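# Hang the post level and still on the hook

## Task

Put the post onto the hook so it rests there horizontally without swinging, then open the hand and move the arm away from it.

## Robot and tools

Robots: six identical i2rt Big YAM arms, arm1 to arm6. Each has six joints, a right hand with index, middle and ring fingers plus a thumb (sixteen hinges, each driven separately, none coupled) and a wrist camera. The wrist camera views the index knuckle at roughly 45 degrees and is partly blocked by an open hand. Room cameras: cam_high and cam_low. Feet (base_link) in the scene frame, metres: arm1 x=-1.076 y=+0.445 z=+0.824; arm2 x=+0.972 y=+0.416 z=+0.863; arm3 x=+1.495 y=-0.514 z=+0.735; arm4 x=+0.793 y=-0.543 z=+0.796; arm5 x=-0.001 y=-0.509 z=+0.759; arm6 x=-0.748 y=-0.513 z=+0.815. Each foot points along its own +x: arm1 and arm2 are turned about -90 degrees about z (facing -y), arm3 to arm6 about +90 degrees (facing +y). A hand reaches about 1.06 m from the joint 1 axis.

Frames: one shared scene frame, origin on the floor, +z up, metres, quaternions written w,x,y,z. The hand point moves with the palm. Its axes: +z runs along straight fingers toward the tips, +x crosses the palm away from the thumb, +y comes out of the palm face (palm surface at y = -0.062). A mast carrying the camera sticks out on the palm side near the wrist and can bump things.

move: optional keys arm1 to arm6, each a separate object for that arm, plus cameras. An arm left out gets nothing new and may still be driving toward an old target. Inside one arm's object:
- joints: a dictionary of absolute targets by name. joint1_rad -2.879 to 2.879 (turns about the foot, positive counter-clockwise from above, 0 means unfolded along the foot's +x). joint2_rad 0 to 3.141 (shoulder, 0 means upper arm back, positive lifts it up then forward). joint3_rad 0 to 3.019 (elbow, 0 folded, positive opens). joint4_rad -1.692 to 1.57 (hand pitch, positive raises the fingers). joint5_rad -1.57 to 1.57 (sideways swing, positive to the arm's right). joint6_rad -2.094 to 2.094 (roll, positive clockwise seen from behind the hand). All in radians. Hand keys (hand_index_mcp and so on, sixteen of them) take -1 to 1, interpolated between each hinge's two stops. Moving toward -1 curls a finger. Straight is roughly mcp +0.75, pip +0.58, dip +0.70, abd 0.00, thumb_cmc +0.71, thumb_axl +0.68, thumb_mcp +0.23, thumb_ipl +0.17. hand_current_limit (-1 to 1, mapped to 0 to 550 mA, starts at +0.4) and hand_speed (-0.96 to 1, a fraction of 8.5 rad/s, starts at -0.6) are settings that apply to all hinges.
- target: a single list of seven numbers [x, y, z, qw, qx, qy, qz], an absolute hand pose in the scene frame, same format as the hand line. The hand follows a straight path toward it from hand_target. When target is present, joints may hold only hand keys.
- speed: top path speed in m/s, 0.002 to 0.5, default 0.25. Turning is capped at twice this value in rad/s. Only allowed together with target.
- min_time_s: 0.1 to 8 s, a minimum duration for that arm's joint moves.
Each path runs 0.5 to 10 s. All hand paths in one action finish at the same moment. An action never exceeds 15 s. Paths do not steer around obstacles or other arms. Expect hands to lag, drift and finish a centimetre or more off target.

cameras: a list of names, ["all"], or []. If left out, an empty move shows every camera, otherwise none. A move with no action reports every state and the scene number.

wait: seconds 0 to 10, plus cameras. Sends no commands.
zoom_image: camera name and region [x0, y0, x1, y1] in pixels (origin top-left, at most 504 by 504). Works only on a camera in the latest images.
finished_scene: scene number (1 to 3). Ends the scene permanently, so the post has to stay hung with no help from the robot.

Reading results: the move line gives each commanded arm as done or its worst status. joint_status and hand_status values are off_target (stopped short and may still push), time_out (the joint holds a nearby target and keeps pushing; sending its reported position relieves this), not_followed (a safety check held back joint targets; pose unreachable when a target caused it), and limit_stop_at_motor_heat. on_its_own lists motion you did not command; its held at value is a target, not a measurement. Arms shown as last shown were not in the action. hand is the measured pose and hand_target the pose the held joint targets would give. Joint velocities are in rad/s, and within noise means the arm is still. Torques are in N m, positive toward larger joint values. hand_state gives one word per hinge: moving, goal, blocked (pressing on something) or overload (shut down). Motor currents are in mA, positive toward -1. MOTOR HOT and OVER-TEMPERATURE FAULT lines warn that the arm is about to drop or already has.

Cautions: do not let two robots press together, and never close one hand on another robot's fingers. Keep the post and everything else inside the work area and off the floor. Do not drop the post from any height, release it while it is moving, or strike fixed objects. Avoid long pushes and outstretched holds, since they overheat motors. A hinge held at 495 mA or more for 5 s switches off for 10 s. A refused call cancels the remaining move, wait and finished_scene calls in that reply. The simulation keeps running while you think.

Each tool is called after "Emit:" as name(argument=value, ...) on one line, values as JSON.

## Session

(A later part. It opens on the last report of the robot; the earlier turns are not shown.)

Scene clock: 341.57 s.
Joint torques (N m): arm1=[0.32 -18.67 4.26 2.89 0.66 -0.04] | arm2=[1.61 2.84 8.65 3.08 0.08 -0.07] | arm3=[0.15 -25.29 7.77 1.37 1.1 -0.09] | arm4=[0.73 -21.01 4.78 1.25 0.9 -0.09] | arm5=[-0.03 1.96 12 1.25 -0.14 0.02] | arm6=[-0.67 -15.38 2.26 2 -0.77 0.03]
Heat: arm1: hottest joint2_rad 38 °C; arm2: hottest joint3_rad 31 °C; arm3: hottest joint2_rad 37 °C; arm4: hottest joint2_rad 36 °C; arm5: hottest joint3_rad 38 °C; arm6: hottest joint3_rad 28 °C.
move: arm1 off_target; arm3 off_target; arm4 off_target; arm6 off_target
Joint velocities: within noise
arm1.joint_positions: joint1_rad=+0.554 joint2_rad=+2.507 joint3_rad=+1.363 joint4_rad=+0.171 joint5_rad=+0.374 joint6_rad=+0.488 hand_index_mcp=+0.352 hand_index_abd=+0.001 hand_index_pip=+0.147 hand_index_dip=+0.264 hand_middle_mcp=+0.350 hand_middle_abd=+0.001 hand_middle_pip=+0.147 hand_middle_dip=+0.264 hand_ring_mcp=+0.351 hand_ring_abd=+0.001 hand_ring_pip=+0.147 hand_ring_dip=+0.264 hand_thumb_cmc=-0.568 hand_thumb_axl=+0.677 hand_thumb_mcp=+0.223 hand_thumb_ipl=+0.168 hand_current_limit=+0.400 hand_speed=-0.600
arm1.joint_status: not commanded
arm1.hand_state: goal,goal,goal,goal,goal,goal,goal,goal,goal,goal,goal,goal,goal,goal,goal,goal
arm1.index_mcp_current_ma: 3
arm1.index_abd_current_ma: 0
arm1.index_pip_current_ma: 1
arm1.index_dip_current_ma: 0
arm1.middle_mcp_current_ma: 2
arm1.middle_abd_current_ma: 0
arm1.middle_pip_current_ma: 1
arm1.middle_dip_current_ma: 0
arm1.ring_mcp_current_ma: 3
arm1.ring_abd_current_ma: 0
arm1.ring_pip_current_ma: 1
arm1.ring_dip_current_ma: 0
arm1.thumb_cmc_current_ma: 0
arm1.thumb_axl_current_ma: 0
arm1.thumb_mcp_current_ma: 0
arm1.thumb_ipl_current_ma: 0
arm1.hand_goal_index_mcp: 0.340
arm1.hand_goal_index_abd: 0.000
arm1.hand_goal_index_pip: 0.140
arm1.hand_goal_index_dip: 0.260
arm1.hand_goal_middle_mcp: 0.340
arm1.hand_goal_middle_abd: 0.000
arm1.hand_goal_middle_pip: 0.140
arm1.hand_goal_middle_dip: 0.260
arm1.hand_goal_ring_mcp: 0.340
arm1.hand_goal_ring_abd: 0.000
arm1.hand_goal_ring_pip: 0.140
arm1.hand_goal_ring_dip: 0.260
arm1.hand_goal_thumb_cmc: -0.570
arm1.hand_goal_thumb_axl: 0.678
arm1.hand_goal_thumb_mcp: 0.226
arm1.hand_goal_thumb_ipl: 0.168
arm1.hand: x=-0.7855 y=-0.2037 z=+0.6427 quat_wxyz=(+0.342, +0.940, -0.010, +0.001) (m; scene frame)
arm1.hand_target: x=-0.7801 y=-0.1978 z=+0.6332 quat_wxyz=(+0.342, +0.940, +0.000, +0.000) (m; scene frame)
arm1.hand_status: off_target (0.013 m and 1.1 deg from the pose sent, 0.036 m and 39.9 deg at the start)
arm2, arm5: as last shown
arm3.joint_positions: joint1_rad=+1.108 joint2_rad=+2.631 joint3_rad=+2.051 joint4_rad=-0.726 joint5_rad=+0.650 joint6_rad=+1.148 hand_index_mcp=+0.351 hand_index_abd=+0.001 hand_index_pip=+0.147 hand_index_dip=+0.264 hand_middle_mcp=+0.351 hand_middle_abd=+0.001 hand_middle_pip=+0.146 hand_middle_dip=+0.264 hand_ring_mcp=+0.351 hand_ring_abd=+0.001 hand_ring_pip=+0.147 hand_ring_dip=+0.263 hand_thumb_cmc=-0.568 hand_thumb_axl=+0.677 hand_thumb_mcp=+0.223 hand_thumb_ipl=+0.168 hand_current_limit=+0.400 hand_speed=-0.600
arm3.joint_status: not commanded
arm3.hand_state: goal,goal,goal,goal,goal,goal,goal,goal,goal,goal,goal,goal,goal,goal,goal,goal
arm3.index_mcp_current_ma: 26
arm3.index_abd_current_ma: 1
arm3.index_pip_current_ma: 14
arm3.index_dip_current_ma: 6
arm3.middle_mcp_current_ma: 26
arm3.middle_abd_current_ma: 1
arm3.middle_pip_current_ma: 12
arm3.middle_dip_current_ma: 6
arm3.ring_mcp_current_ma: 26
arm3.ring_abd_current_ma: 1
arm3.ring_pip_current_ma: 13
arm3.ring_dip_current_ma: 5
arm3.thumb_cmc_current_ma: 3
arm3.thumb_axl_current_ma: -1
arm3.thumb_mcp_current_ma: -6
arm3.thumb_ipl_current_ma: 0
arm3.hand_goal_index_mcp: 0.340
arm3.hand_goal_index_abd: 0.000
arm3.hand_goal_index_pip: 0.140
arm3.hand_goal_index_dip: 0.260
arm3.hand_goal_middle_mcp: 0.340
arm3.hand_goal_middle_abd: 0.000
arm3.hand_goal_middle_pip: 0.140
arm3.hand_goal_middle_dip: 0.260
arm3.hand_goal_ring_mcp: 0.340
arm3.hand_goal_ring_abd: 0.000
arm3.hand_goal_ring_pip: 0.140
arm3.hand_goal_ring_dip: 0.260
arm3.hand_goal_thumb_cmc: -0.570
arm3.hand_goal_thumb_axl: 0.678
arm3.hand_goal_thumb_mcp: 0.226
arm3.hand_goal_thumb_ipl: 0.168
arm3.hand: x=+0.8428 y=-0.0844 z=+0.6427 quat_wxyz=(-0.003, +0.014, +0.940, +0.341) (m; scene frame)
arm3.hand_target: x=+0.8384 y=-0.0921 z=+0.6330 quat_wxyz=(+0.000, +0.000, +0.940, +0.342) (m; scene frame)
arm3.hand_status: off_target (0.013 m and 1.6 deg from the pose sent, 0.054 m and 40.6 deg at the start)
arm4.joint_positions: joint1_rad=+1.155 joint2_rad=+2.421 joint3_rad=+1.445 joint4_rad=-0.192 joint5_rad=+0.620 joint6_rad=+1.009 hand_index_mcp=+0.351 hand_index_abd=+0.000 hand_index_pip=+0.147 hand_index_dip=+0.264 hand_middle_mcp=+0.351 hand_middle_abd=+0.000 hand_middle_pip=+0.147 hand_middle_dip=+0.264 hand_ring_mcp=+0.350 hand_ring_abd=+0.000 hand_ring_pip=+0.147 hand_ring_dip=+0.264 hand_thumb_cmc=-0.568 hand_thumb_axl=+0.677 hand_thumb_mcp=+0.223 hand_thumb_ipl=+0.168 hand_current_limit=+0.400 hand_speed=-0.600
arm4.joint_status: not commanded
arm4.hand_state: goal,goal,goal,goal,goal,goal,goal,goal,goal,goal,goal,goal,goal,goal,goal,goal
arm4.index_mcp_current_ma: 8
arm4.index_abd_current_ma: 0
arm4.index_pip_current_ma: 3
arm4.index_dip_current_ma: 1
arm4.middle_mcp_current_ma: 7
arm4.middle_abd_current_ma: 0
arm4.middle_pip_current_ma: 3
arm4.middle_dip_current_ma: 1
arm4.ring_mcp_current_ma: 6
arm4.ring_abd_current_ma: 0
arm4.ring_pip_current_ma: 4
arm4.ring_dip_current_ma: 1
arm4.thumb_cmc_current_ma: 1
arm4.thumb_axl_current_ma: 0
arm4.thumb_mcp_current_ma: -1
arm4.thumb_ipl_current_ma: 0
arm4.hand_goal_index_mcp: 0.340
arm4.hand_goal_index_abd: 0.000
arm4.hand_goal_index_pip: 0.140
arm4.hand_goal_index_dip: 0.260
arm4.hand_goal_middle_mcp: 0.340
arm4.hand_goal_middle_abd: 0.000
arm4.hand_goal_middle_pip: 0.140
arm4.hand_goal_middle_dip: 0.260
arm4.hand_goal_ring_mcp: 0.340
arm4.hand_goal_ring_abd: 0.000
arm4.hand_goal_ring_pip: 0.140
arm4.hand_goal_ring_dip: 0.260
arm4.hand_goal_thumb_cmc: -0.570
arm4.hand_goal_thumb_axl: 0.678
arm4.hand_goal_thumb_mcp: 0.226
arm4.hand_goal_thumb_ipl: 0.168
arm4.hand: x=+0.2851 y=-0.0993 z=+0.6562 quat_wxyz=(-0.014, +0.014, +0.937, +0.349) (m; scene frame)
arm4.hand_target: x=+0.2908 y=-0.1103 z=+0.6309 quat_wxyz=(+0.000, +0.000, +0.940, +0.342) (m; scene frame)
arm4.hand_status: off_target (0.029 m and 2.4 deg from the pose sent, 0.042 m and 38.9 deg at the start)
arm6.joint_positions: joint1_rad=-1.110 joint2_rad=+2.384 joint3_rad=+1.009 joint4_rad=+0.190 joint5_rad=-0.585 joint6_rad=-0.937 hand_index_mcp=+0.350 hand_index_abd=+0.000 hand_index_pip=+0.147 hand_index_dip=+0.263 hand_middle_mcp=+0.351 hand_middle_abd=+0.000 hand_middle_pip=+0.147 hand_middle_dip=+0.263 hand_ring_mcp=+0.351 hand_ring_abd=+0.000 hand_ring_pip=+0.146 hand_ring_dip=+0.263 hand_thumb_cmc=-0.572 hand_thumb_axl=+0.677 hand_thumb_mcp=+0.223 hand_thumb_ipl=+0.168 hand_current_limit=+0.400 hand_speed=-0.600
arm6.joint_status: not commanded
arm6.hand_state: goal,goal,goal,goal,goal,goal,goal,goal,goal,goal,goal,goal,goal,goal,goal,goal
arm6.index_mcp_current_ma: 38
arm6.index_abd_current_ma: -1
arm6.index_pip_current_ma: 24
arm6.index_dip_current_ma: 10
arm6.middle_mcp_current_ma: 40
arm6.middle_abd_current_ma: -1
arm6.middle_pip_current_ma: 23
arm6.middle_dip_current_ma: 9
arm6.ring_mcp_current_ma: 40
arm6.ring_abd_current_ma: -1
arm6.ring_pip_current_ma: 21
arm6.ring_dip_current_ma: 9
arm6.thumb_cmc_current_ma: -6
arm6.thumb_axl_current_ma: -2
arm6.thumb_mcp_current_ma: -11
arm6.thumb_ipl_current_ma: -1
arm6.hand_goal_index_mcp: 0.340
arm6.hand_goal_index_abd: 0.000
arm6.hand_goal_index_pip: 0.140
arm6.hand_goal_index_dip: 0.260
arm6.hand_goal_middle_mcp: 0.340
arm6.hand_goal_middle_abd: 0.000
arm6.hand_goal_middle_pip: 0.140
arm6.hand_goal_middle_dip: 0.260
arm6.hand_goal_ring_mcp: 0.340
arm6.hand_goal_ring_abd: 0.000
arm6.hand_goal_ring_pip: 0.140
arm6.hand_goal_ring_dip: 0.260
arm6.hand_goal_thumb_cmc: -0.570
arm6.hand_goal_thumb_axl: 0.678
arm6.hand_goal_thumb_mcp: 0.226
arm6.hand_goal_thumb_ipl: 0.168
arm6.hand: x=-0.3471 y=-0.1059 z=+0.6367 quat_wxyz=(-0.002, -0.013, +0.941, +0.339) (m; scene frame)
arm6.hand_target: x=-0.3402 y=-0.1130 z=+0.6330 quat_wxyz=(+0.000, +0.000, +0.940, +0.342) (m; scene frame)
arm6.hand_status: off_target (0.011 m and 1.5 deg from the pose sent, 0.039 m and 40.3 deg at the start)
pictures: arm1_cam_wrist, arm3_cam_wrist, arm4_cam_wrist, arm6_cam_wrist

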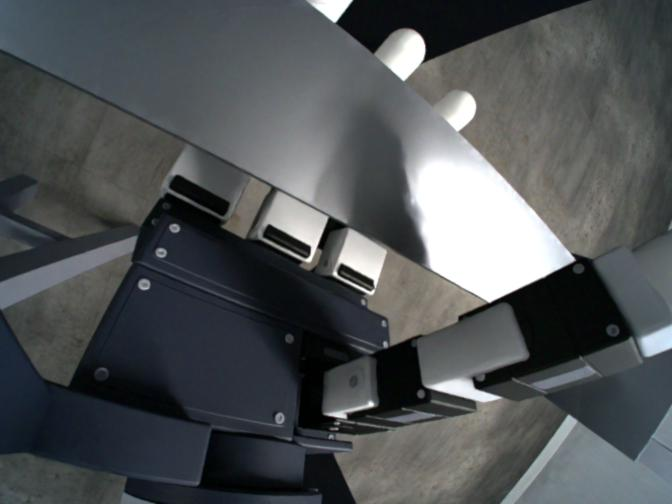

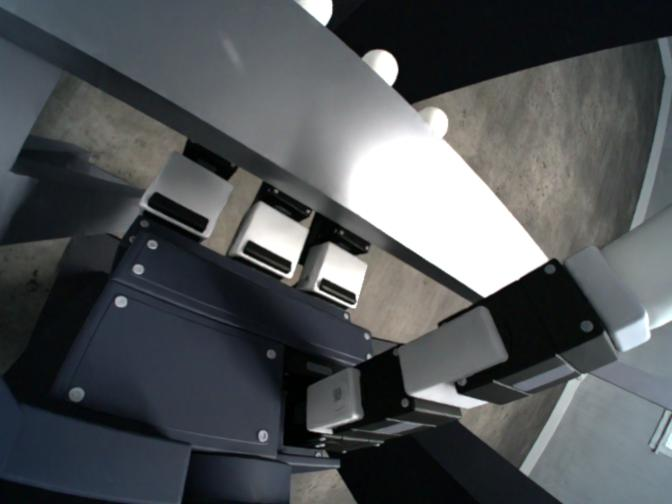

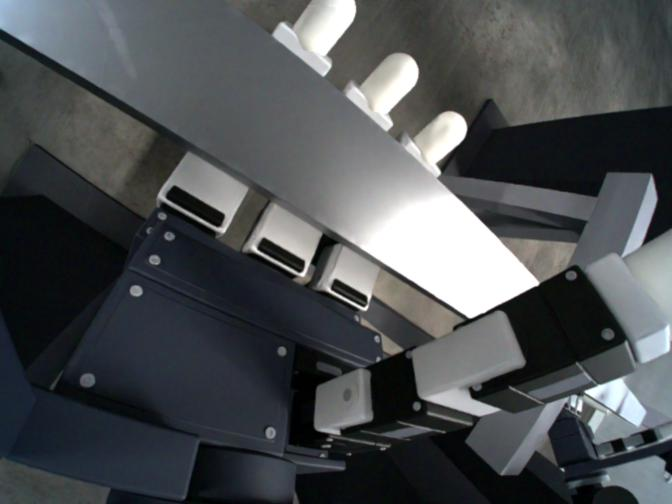

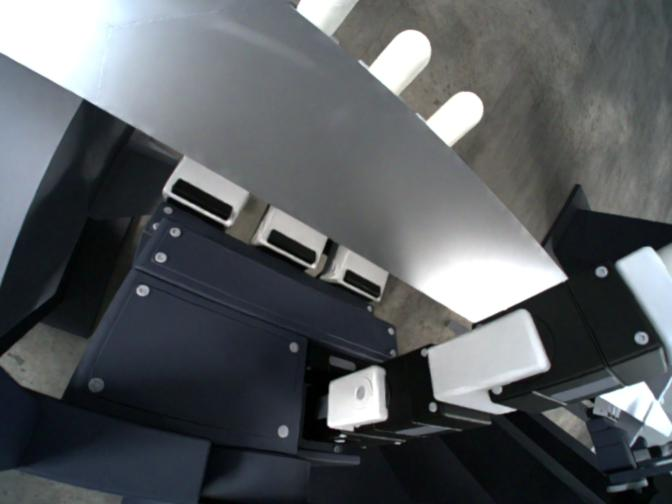

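Emit:
move(arm1={"target":[-0.778,-0.202,0.634,0.515,0.857,0,0],"speed":0.2}, arm3={"target":[0.836,-0.083,0.634,0,0,0.857,0.515],"speed":0.2}, arm4={"target":[0.292,-0.106,0.626,0,0,0.857,0.515],"speed":0.2}, arm6={"target":[-0.336,-0.108,0.636,0,0,0.857,0.515],"speed":0.2})

Emit:
move(arm1={"target":[-0.778,-0.214,0.648,0.656,0.755,0,0],"speed":0.2}, arm3={"target":[0.836,-0.075,0.648,0,0,0.755,0.656],"speed":0.2}, arm4={"target":[0.292,-0.097,0.641,0,0,0.755,0.656],"speed":0.2}, arm6={"target":[-0.336,-0.098,0.650,0,0,0.755,0.656],"speed":0.2}, cameras=["arm1_cam_wrist","arm3_cam_wrist","arm4_cam_wrist","arm6_cam_wrist"])

Scene clock: 356.67 s.
Joint torques (N m): arm1=[0.32 -18.96 4.81 3.4 0.54 -0.05] | arm2=[1.55 2.84 8.64 3.07 0.08 -0.07] | arm3=[-0.09 -25 7.32 1.84 1.18 -0.1] | arm4=[0.67 -21.66 5.49 1.58 0.94 -0.08] | arm5=[-0.09 1.85 11.97 1.2 -0.15 0] | arm6=[-0.56 -15.68 2.04 2.56 -0.77 0.07]
Heat: arm1: hottest joint2_rad 40 °C; arm2: hottest joint3_rad 31 °C; arm3: hottest joint2_rad 37 °C; arm4: hottest joint2_rad 35 °C; arm5: hottest joint3_rad 38 °C; arm6: hottest joint3_rad 28 °C.
move: arm1 done; arm3 off_target; arm4 off_target; arm6 off_target
Joint velocities: within noise
arm1.joint_positions: joint1_rad=+0.569 joint2_rad=+2.709 joint3_rad=+1.388 joint4_rad=+0.713 joint5_rad=+0.536 joint6_rad=+0.324 hand_index_mcp=+0.352 hand_index_abd=+0.001 hand_index_pip=+0.147 hand_index_dip=+0.263 hand_middle_mcp=+0.350 hand_middle_abd=+0.001 hand_middle_pip=+0.147 hand_middle_dip=+0.264 hand_ring_mcp=+0.351 hand_ring_abd=+0.001 hand_ring_pip=+0.147 hand_ring_dip=+0.264 hand_thumb_cmc=-0.568 hand_thumb_axl=+0.677 hand_thumb_mcp=+0.223 hand_thumb_ipl=+0.168 hand_current_limit=+0.400 hand_speed=-0.600
arm1.joint_status: not commanded
arm1.hand_state: goal,goal,goal,goal,goal,goal,goal,goal,goal,goal,goal,goal,goal,goal,goal,goal
arm1.index_mcp_current_ma: 3
arm1.index_abd_current_ma: 0
arm1.index_pip_current_ma: 1
arm1.index_dip_current_ma: 0
arm1.middle_mcp_current_ma: 2
arm1.middle_abd_current_ma: 0
arm1.middle_pip_current_ma: 1
arm1.middle_dip_current_ma: 0
arm1.ring_mcp_current_ma: 3
arm1.ring_abd_current_ma: 0
arm1.ring_pip_current_ma: 1
arm1.ring_dip_current_ma: 0
arm1.thumb_cmc_current_ma: 0
arm1.thumb_axl_current_ma: 0
arm1.thumb_mcp_current_ma: 0
arm1.thumb_ipl_current_ma: 0
arm1.hand_goal_index_mcp: 0.340
arm1.hand_goal_index_abd: 0.000
arm1.hand_goal_index_pip: 0.140
arm1.hand_goal_index_dip: 0.260
arm1.hand_goal_middle_mcp: 0.340
arm1.hand_goal_middle_abd: 0.000
arm1.hand_goal_middle_pip: 0.140
arm1.hand_goal_middle_dip: 0.260
arm1.hand_goal_ring_mcp: 0.340
arm1.hand_goal_ring_abd: 0.000
arm1.hand_goal_ring_pip: 0.140
arm1.hand_goal_ring_dip: 0.260
arm1.hand_goal_thumb_cmc: -0.570
arm1.hand_goal_thumb_axl: 0.678
arm1.hand_goal_thumb_mcp: 0.226
arm1.hand_goal_thumb_ipl: 0.168
arm1.hand: x=-0.7879 y=-0.2010 z=+0.6342 quat_wxyz=(+0.506, +0.863, -0.005, -0.006) (m; scene frame)
arm1.hand_target: x=-0.7781 y=-0.2017 z=+0.6341 quat_wxyz=(+0.515, +0.857, +0.000, +0.000) (m; scene frame)
arm1.hand_status: done (0.010 m and 1.5 deg from the pose sent, 0.012 m and 22.1 deg at the start)
arm2, arm5: as last shown
arm3.joint_positions: joint1_rad=+1.121 joint2_rad=+2.735 joint3_rad=+2.024 joint4_rad=-0.315 joint5_rad=+0.986 joint6_rad=+0.946 hand_index_mcp=+0.351 hand_index_abd=+0.001 hand_index_pip=+0.147 hand_index_dip=+0.264 hand_middle_mcp=+0.351 hand_middle_abd=+0.001 hand_middle_pip=+0.146 hand_middle_dip=+0.263 hand_ring_mcp=+0.351 hand_ring_abd=+0.001 hand_ring_pip=+0.147 hand_ring_dip=+0.263 hand_thumb_cmc=-0.568 hand_thumb_axl=+0.677 hand_thumb_mcp=+0.223 hand_thumb_ipl=+0.168 hand_current_limit=+0.400 hand_speed=-0.600
arm3.joint_status: not commanded
arm3.hand_state: goal,goal,goal,goal,goal,goal,goal,goal,goal,goal,goal,goal,goal,goal,goal,goal
arm3.index_mcp_current_ma: 26
arm3.index_abd_current_ma: 1
arm3.index_pip_current_ma: 14
arm3.index_dip_current_ma: 6
arm3.middle_mcp_current_ma: 26
arm3.middle_abd_current_ma: 1
arm3.middle_pip_current_ma: 12
arm3.middle_dip_current_ma: 5
arm3.ring_mcp_current_ma: 26
arm3.ring_abd_current_ma: 1
arm3.ring_pip_current_ma: 13
arm3.ring_dip_current_ma: 4
arm3.thumb_cmc_current_ma: 3
arm3.thumb_axl_current_ma: -1
arm3.thumb_mcp_current_ma: -6
arm3.thumb_ipl_current_ma: 0
arm3.hand_goal_index_mcp: 0.340
arm3.hand_goal_index_abd: 0.000
arm3.hand_goal_index_pip: 0.140
arm3.hand_goal_index_dip: 0.260
arm3.hand_goal_middle_mcp: 0.340
arm3.hand_goal_middle_abd: 0.000
arm3.hand_goal_middle_pip: 0.140
arm3.hand_goal_middle_dip: 0.260
arm3.hand_goal_ring_mcp: 0.340
arm3.hand_goal_ring_abd: 0.000
arm3.hand_goal_ring_pip: 0.140
arm3.hand_goal_ring_dip: 0.260
arm3.hand_goal_thumb_cmc: -0.570
arm3.hand_goal_thumb_axl: 0.678
arm3.hand_goal_thumb_mcp: 0.226
arm3.hand_goal_thumb_ipl: 0.168
arm3.hand: x=+0.8380 y=-0.0762 z=+0.6445 quat_wxyz=(-0.004, +0.012, +0.858, +0.514) (m; scene frame)
arm3.hand_target: x=+0.8361 y=-0.0831 z=+0.6342 quat_wxyz=(+0.000, +0.000, +0.857, +0.515) (m; scene frame)
arm3.hand_status: off_target (0.013 m and 1.5 deg from the pose sent, 0.011 m and 22.2 deg at the start)
arm4.joint_positions: joint1_rad=+1.173 joint2_rad=+2.601 joint3_rad=+1.439 joint4_rad=+0.286 joint5_rad=+0.932 joint6_rad=+0.790 hand_index_mcp=+0.351 hand_index_abd=+0.000 hand_index_pip=+0.147 hand_index_dip=+0.263 hand_middle_mcp=+0.351 hand_middle_abd=+0.000 hand_middle_pip=+0.147 hand_middle_dip=+0.264 hand_ring_mcp=+0.350 hand_ring_abd=+0.000 hand_ring_pip=+0.147 hand_ring_dip=+0.263 hand_thumb_cmc=-0.568 hand_thumb_axl=+0.677 hand_thumb_mcp=+0.223 hand_thumb_ipl=+0.168 hand_current_limit=+0.400 hand_speed=-0.600
arm4.joint_status: not commanded
arm4.hand_state: goal,goal,goal,goal,goal,goal,goal,goal,goal,goal,goal,goal,goal,goal,goal,goal
arm4.index_mcp_current_ma: 8
arm4.index_abd_current_ma: 0
arm4.index_pip_current_ma: 3
arm4.index_dip_current_ma: 1
arm4.middle_mcp_current_ma: 7
arm4.middle_abd_current_ma: 0
arm4.middle_pip_current_ma: 3
arm4.middle_dip_current_ma: 1
arm4.ring_mcp_current_ma: 6
arm4.ring_abd_current_ma: 0
arm4.ring_pip_current_ma: 4
arm4.ring_dip_current_ma: 1
arm4.thumb_cmc_current_ma: 1
arm4.thumb_axl_current_ma: 0
arm4.thumb_mcp_current_ma: -1
arm4.thumb_ipl_current_ma: 0
arm4.hand_goal_index_mcp: 0.340
arm4.hand_goal_index_abd: 0.000
arm4.hand_goal_index_pip: 0.140
arm4.hand_goal_index_dip: 0.260
arm4.hand_goal_middle_mcp: 0.340
arm4.hand_goal_middle_abd: 0.000
arm4.hand_goal_middle_pip: 0.140
arm4.hand_goal_middle_dip: 0.260
arm4.hand_goal_ring_mcp: 0.340
arm4.hand_goal_ring_abd: 0.000
arm4.hand_goal_ring_pip: 0.140
arm4.hand_goal_ring_dip: 0.260
arm4.hand_goal_thumb_cmc: -0.570
arm4.hand_goal_thumb_axl: 0.678
arm4.hand_goal_thumb_mcp: 0.226
arm4.hand_goal_thumb_ipl: 0.168
arm4.hand: x=+0.2955 y=-0.1004 z=+0.6420 quat_wxyz=(-0.002, +0.009, +0.857, +0.516) (m; scene frame)
arm4.hand_target: x=+0.2925 y=-0.1063 z=+0.6263 quat_wxyz=(+0.000, +0.000, +0.857, +0.515) (m; scene frame)
arm4.hand_status: off_target (0.017 m and 1.0 deg from the pose sent, 0.032 m and 21.3 deg at the start)
arm6.joint_positions: joint1_rad=-1.139 joint2_rad=+2.604 joint3_rad=+1.059 joint4_rad=+0.679 joint5_rad=-0.884 joint6_rad=-0.728 hand_index_mcp=+0.350 hand_index_abd=+0.000 hand_index_pip=+0.147 hand_index_dip=+0.263 hand_middle_mcp=+0.351 hand_middle_abd=+0.000 hand_middle_pip=+0.147 hand_middle_dip=+0.263 hand_ring_mcp=+0.351 hand_ring_abd=+0.000 hand_ring_pip=+0.146 hand_ring_dip=+0.263 hand_thumb_cmc=-0.572 hand_thumb_axl=+0.677 hand_thumb_mcp=+0.223 hand_thumb_ipl=+0.168 hand_current_limit=+0.400 hand_speed=-0.600
arm6.joint_status: not commanded
arm6.hand_state: goal,goal,goal,goal,goal,goal,goal,goal,goal,goal,goal,goal,goal,goal,goal,goal
arm6.index_mcp_current_ma: 38
arm6.index_abd_current_ma: -1
arm6.index_pip_current_ma: 24
arm6.index_dip_current_ma: 10
arm6.middle_mcp_current_ma: 40
arm6.middle_abd_current_ma: -1
arm6.middle_pip_current_ma: 23
arm6.middle_dip_current_ma: 9
arm6.ring_mcp_current_ma: 40
arm6.ring_abd_current_ma: -1
arm6.ring_pip_current_ma: 21
arm6.ring_dip_current_ma: 8
arm6.thumb_cmc_current_ma: -5
arm6.thumb_axl_current_ma: -2
arm6.thumb_mcp_current_ma: -11
arm6.thumb_ipl_current_ma: -1
arm6.hand_goal_index_mcp: 0.340
arm6.hand_goal_index_abd: 0.000
arm6.hand_goal_index_pip: 0.140
arm6.hand_goal_index_dip: 0.260
arm6.hand_goal_middle_mcp: 0.340
arm6.hand_goal_middle_abd: 0.000
arm6.hand_goal_middle_pip: 0.140
arm6.hand_goal_middle_dip: 0.260
arm6.hand_goal_ring_mcp: 0.340
arm6.hand_goal_ring_abd: 0.000
arm6.hand_goal_ring_pip: 0.140
arm6.hand_goal_ring_dip: 0.260
arm6.hand_goal_thumb_cmc: -0.570
arm6.hand_goal_thumb_axl: 0.678
arm6.hand_goal_thumb_mcp: 0.226
arm6.hand_goal_thumb_ipl: 0.168
arm6.hand: x=-0.3455 y=-0.1029 z=+0.6370 quat_wxyz=(-0.007, -0.008, +0.860, +0.510) (m; scene frame)
arm6.hand_target: x=-0.3361 y=-0.1081 z=+0.6360 quat_wxyz=(+0.000, +0.000, +0.857, +0.515) (m; scene frame)
arm6.hand_status: off_target (0.011 m and 1.3 deg from the pose sent, 0.011 m and 22.4 deg at the start)
pictures: none

Scene clock: 358.63 s.
Joint torques (N m): arm1=[-1.03 -19.37 5.03 3.58 0.19 -0.06] | arm2=[1.61 2.84 8.64 3.07 0.08 -0.08] | arm3=[-1.85 -24.82 8.55 2.39 0.42 -0.1] | arm4=[-0.73 -21.25 5.48 1.91 0.29 -0.08] | arm5=[-0.09 1.73 12.01 1.25 -0.16 0.02] | arm6=[2.02 -15.62 1.55 2.95 -0.19 0.03]
Heat: arm1: hottest joint2_rad 40 °C; arm2: hottest joint3_rad 31 °C; arm3: hottest joint2_rad 37 °C; arm4: hottest joint2_rad 35 °C; arm5: hottest joint3_rad 38 °C; arm6: hottest joint3_rad 28 °C.
move: arm1 done; arm3 done; arm4 off_target; arm6 done
Joint velocities: within noise
arm1.joint_positions: joint1_rad=+0.567 joint2_rad=+2.913 joint3_rad=+1.581 joint4_rad=+1.133 joint5_rad=+0.587 joint6_rad=+0.096 hand_index_mcp=+0.352 hand_index_abd=+0.001 hand_index_pip=+0.147 hand_index_dip=+0.263 hand_middle_mcp=+0.350 hand_middle_abd=+0.001 hand_middle_pip=+0.147 hand_middle_dip=+0.263 hand_ring_mcp=+0.351 hand_ring_abd=+0.001 hand_ring_pip=+0.147 hand_ring_dip=+0.263 hand_thumb_cmc=-0.568 hand_thumb_axl=+0.677 hand_thumb_mcp=+0.223 hand_thumb_ipl=+0.168 hand_current_limit=+0.400 hand_speed=-0.600
arm1.joint_status: not commanded
arm1.hand_state: goal,goal,goal,goal,goal,goal,goal,goal,goal,goal,goal,goal,goal,goal,goal,goal
arm1.index_mcp_current_ma: 3
arm1.index_abd_current_ma: 0
arm1.index_pip_current_ma: 1
arm1.index_dip_current_ma: 0
arm1.middle_mcp_current_ma: 2
arm1.middle_abd_current_ma: 0
arm1.middle_pip_current_ma: 1
arm1.middle_dip_current_ma: 0
arm1.ring_mcp_current_ma: 3
arm1.ring_abd_current_ma: 0
arm1.ring_pip_current_ma: 1
arm1.ring_dip_current_ma: 0
arm1.thumb_cmc_current_ma: 0
arm1.thumb_axl_current_ma: 0
arm1.thumb_mcp_current_ma: 0
arm1.thumb_ipl_current_ma: 0
arm1.hand_goal_index_mcp: 0.340
arm1.hand_goal_index_abd: 0.000
arm1.hand_goal_index_pip: 0.140
arm1.hand_goal_index_dip: 0.260
arm1.hand_goal_middle_mcp: 0.340
arm1.hand_goal_middle_abd: 0.000
arm1.hand_goal_middle_pip: 0.140
arm1.hand_goal_middle_dip: 0.260
arm1.hand_goal_ring_mcp: 0.340
arm1.hand_goal_ring_abd: 0.000
arm1.hand_goal_ring_pip: 0.140
arm1.hand_goal_ring_dip: 0.260
arm1.hand_goal_thumb_cmc: -0.570
arm1.hand_goal_thumb_axl: 0.678
arm1.hand_goal_thumb_mcp: 0.226
arm1.hand_goal_thumb_ipl: 0.168
arm1.hand: x=-0.7728 y=-0.2108 z=+0.6503 quat_wxyz=(+0.648, +0.762, +0.004, +0.001) (m; scene frame)
arm1.hand_target: x=-0.7783 y=-0.2138 z=+0.6479 quat_wxyz=(+0.655, +0.755, +0.000, +0.000) (m; scene frame)
arm1.hand_status: done (0.007 m and 1.3 deg from the pose sent, 0.021 m and 21.2 deg at the start)
arm2, arm5: as last shown
arm3.joint_positions: joint1_rad=+1.119 joint2_rad=+2.880 joint3_rad=+2.024 joint4_rad=+0.444 joint5_rad=+1.192 joint6_rad=+0.365 hand_index_mcp=+0.351 hand_index_abd=+0.001 hand_index_pip=+0.147 hand_index_dip=+0.263 hand_middle_mcp=+0.351 hand_middle_abd=+0.001 hand_middle_pip=+0.146 hand_middle_dip=+0.263 hand_ring_mcp=+0.351 hand_ring_abd=+0.001 hand_ring_pip=+0.146 hand_ring_dip=+0.263 hand_thumb_cmc=-0.568 hand_thumb_axl=+0.677 hand_thumb_mcp=+0.223 hand_thumb_ipl=+0.168 hand_current_limit=+0.400 hand_speed=-0.600
arm3.joint_status: not commanded
arm3.hand_state: goal,goal,goal,goal,goal,goal,goal,goal,goal,goal,goal,goal,goal,goal,goal,goal
arm3.index_mcp_current_ma: 26
arm3.index_abd_current_ma: 1
arm3.index_pip_current_ma: 13
arm3.index_dip_current_ma: 5
arm3.middle_mcp_current_ma: 26
arm3.middle_abd_current_ma: 1
arm3.middle_pip_current_ma: 11
arm3.middle_dip_current_ma: 5
arm3.ring_mcp_current_ma: 26
arm3.ring_abd_current_ma: 1
arm3.ring_pip_current_ma: 12
arm3.ring_dip_current_ma: 4
arm3.thumb_cmc_current_ma: 3
arm3.thumb_axl_current_ma: -1
arm3.thumb_mcp_current_ma: -6
arm3.thumb_ipl_current_ma: 0
arm3.hand_goal_index_mcp: 0.340
arm3.hand_goal_index_abd: 0.000
arm3.hand_goal_index_pip: 0.140
arm3.hand_goal_index_dip: 0.260
arm3.hand_goal_middle_mcp: 0.340
arm3.hand_goal_middle_abd: 0.000
arm3.hand_goal_middle_pip: 0.140
arm3.hand_goal_middle_dip: 0.260
arm3.hand_goal_ring_mcp: 0.340
arm3.hand_goal_ring_abd: 0.000
arm3.hand_goal_ring_pip: 0.140
arm3.hand_goal_ring_dip: 0.260
arm3.hand_goal_thumb_cmc: -0.570
arm3.hand_goal_thumb_axl: 0.678
arm3.hand_goal_thumb_mcp: 0.226
arm3.hand_goal_thumb_ipl: 0.168
arm3.hand: x=+0.8341 y=-0.0830 z=+0.6501 quat_wxyz=(-0.001, -0.003, +0.757, +0.653) (m; scene frame)
arm3.hand_target: x=+0.8361 y=-0.0752 z=+0.6482 quat_wxyz=(+0.000, +0.000, +0.755, +0.656) (m; scene frame)
arm3.hand_status: done (0.009 m and 0.6 deg from the pose sent, 0.004 m and 20.1 deg at the start)
arm4.joint_positions: joint1_rad=+1.164 joint2_rad=+2.796 joint3_rad=+1.543 joint4_rad=+0.975 joint5_rad=+1.091 joint6_rad=+0.269 hand_index_mcp=+0.351 hand_index_abd=+0.000 hand_index_pip=+0.146 hand_index_dip=+0.263 hand_middle_mcp=+0.351 hand_middle_abd=+0.000 hand_middle_pip=+0.146 hand_middle_dip=+0.263 hand_ring_mcp=+0.350 hand_ring_abd=+0.000 hand_ring_pip=+0.147 hand_ring_dip=+0.263 hand_thumb_cmc=-0.568 hand_thumb_axl=+0.677 hand_thumb_mcp=+0.223 hand_thumb_ipl=+0.168 hand_current_limit=+0.400 hand_speed=-0.600
arm4.joint_status: not commanded
arm4.hand_state: goal,goal,goal,goal,goal,goal,goal,goal,goal,goal,goal,goal,goal,goal,goal,goal
arm4.index_mcp_current_ma: 8
arm4.index_abd_current_ma: 0
arm4.index_pip_current_ma: 3
arm4.index_dip_current_ma: 1
arm4.middle_mcp_current_ma: 7
arm4.middle_abd_current_ma: 0
arm4.middle_pip_current_ma: 3
arm4.middle_dip_current_ma: 1
arm4.ring_mcp_current_ma: 6
arm4.ring_abd_current_ma: 0
arm4.ring_pip_current_ma: 3
arm4.ring_dip_current_ma: 1
arm4.thumb_cmc_current_ma: 1
arm4.thumb_axl_current_ma: 0
arm4.thumb_mcp_current_ma: -1
arm4.thumb_ipl_current_ma: 0
arm4.hand_goal_index_mcp: 0.340
arm4.hand_goal_index_abd: 0.000
arm4.hand_goal_index_pip: 0.140
arm4.hand_goal_index_dip: 0.260
arm4.hand_goal_middle_mcp: 0.340
arm4.hand_goal_middle_abd: 0.000
arm4.hand_goal_middle_pip: 0.140
arm4.hand_goal_middle_dip: 0.260
arm4.hand_goal_ring_mcp: 0.340
arm4.hand_goal_ring_abd: 0.000
arm4.hand_goal_ring_pip: 0.140
arm4.hand_goal_ring_dip: 0.260
arm4.hand_goal_thumb_cmc: -0.570
arm4.hand_goal_thumb_axl: 0.678
arm4.hand_goal_thumb_mcp: 0.226
arm4.hand_goal_thumb_ipl: 0.168
arm4.hand: x=+0.2853 y=-0.1005 z=+0.6602 quat_wxyz=(-0.007, +0.002, +0.754, +0.657) (m; scene frame)
arm4.hand_target: x=+0.2925 y=-0.0976 z=+0.6415 quat_wxyz=(+0.000, +0.000, +0.755, +0.655) (m; scene frame)
arm4.hand_status: off_target (0.021 m and 0.8 deg from the pose sent, 0.005 m and 19.9 deg at the start)
arm6.joint_positions: joint1_rad=-1.134 joint2_rad=+2.836 joint3_rad=+1.207 joint4_rad=+1.334 joint5_rad=-1.022 joint6_rad=-0.248 hand_index_mcp=+0.350 hand_index_abd=+0.000 hand_index_pip=+0.146 hand_index_dip=+0.263 hand_middle_mcp=+0.351 hand_middle_abd=+0.000 hand_middle_pip=+0.146 hand_middle_dip=+0.263 hand_ring_mcp=+0.351 hand_ring_abd=+0.000 hand_ring_pip=+0.146 hand_ring_dip=+0.262 hand_thumb_cmc=-0.572 hand_thumb_axl=+0.677 hand_thumb_mcp=+0.223 hand_thumb_ipl=+0.168 hand_current_limit=+0.400 hand_speed=-0.600
arm6.joint_status: not commanded
arm6.hand_state: goal,goal,goal,goal,goal,goal,goal,goal,goal,goal,goal,goal,goal,goal,goal,goal
arm6.index_mcp_current_ma: 38
arm6.index_abd_current_ma: -1
arm6.index_pip_current_ma: 22
arm6.index_dip_current_ma: 9
arm6.middle_mcp_current_ma: 40
arm6.middle_abd_current_ma: -1
arm6.middle_pip_current_ma: 22
arm6.middle_dip_current_ma: 8
arm6.ring_mcp_current_ma: 40
arm6.ring_abd_current_ma: -1
arm6.ring_pip_current_ma: 19
arm6.ring_dip_current_ma: 8
arm6.thumb_cmc_current_ma: -5
arm6.thumb_axl_current_ma: -2
arm6.thumb_mcp_current_ma: -11
arm6.thumb_ipl_current_ma: -1
arm6.hand_goal_index_mcp: 0.340
arm6.hand_goal_index_abd: 0.000
arm6.hand_goal_index_pip: 0.140
arm6.hand_goal_index_dip: 0.260
arm6.hand_goal_middle_mcp: 0.340
arm6.hand_goal_middle_abd: 0.000
arm6.hand_goal_middle_pip: 0.140
arm6.hand_goal_middle_dip: 0.260
arm6.hand_goal_ring_mcp: 0.340
arm6.hand_goal_ring_abd: 0.000
arm6.hand_goal_ring_pip: 0.140
arm6.hand_goal_ring_dip: 0.260
arm6.hand_goal_thumb_cmc: -0.570
arm6.hand_goal_thumb_axl: 0.678
arm6.hand_goal_thumb_mcp: 0.226
arm6.hand_goal_thumb_ipl: 0.168
arm6.hand: x=-0.3291 y=-0.1043 z=+0.6528 quat_wxyz=(+0.004, +0.005, +0.757, +0.653) (m; scene frame)
arm6.hand_target: x=-0.3361 y=-0.0981 z=+0.6500 quat_wxyz=(+0.000, +0.000, +0.755, +0.656) (m; scene frame)
arm6.hand_status: done (0.010 m and 0.9 deg from the pose sent, 0.017 m and 20.6 deg at the start)
pictures: arm1_cam_wrist, arm3_cam_wrist, arm4_cam_wrist, arm6_cam_wrist

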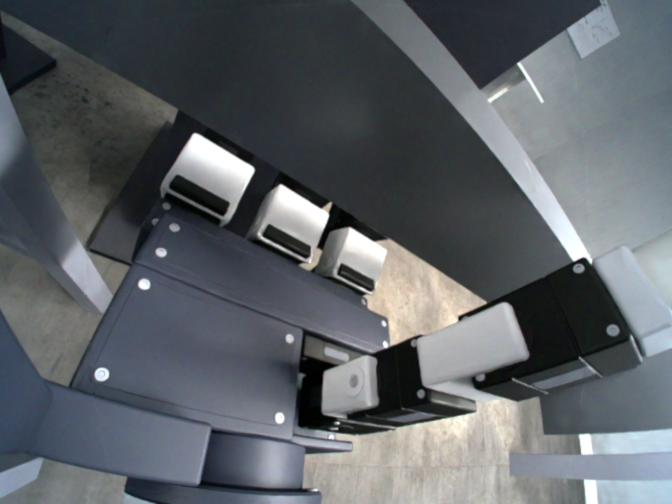

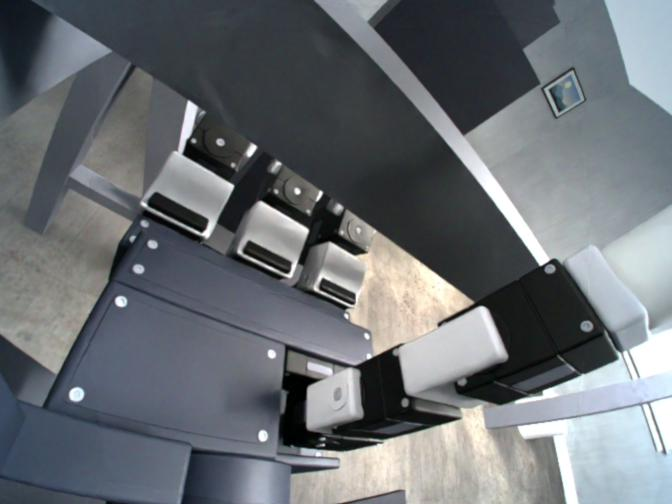

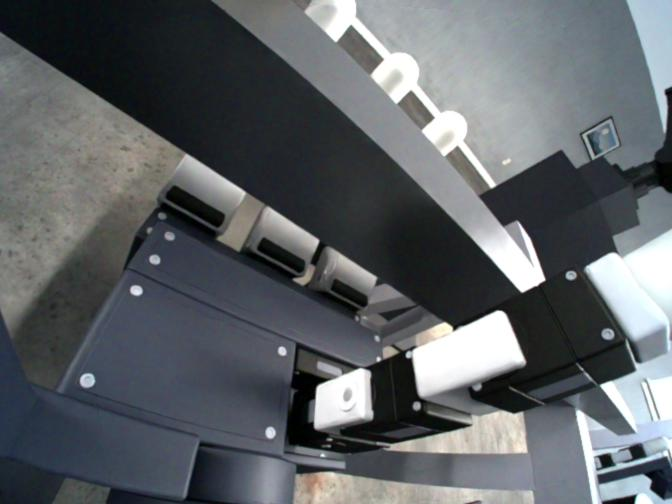

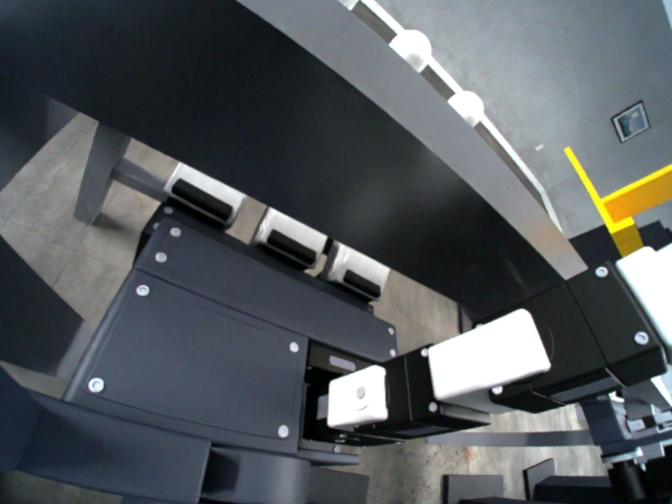

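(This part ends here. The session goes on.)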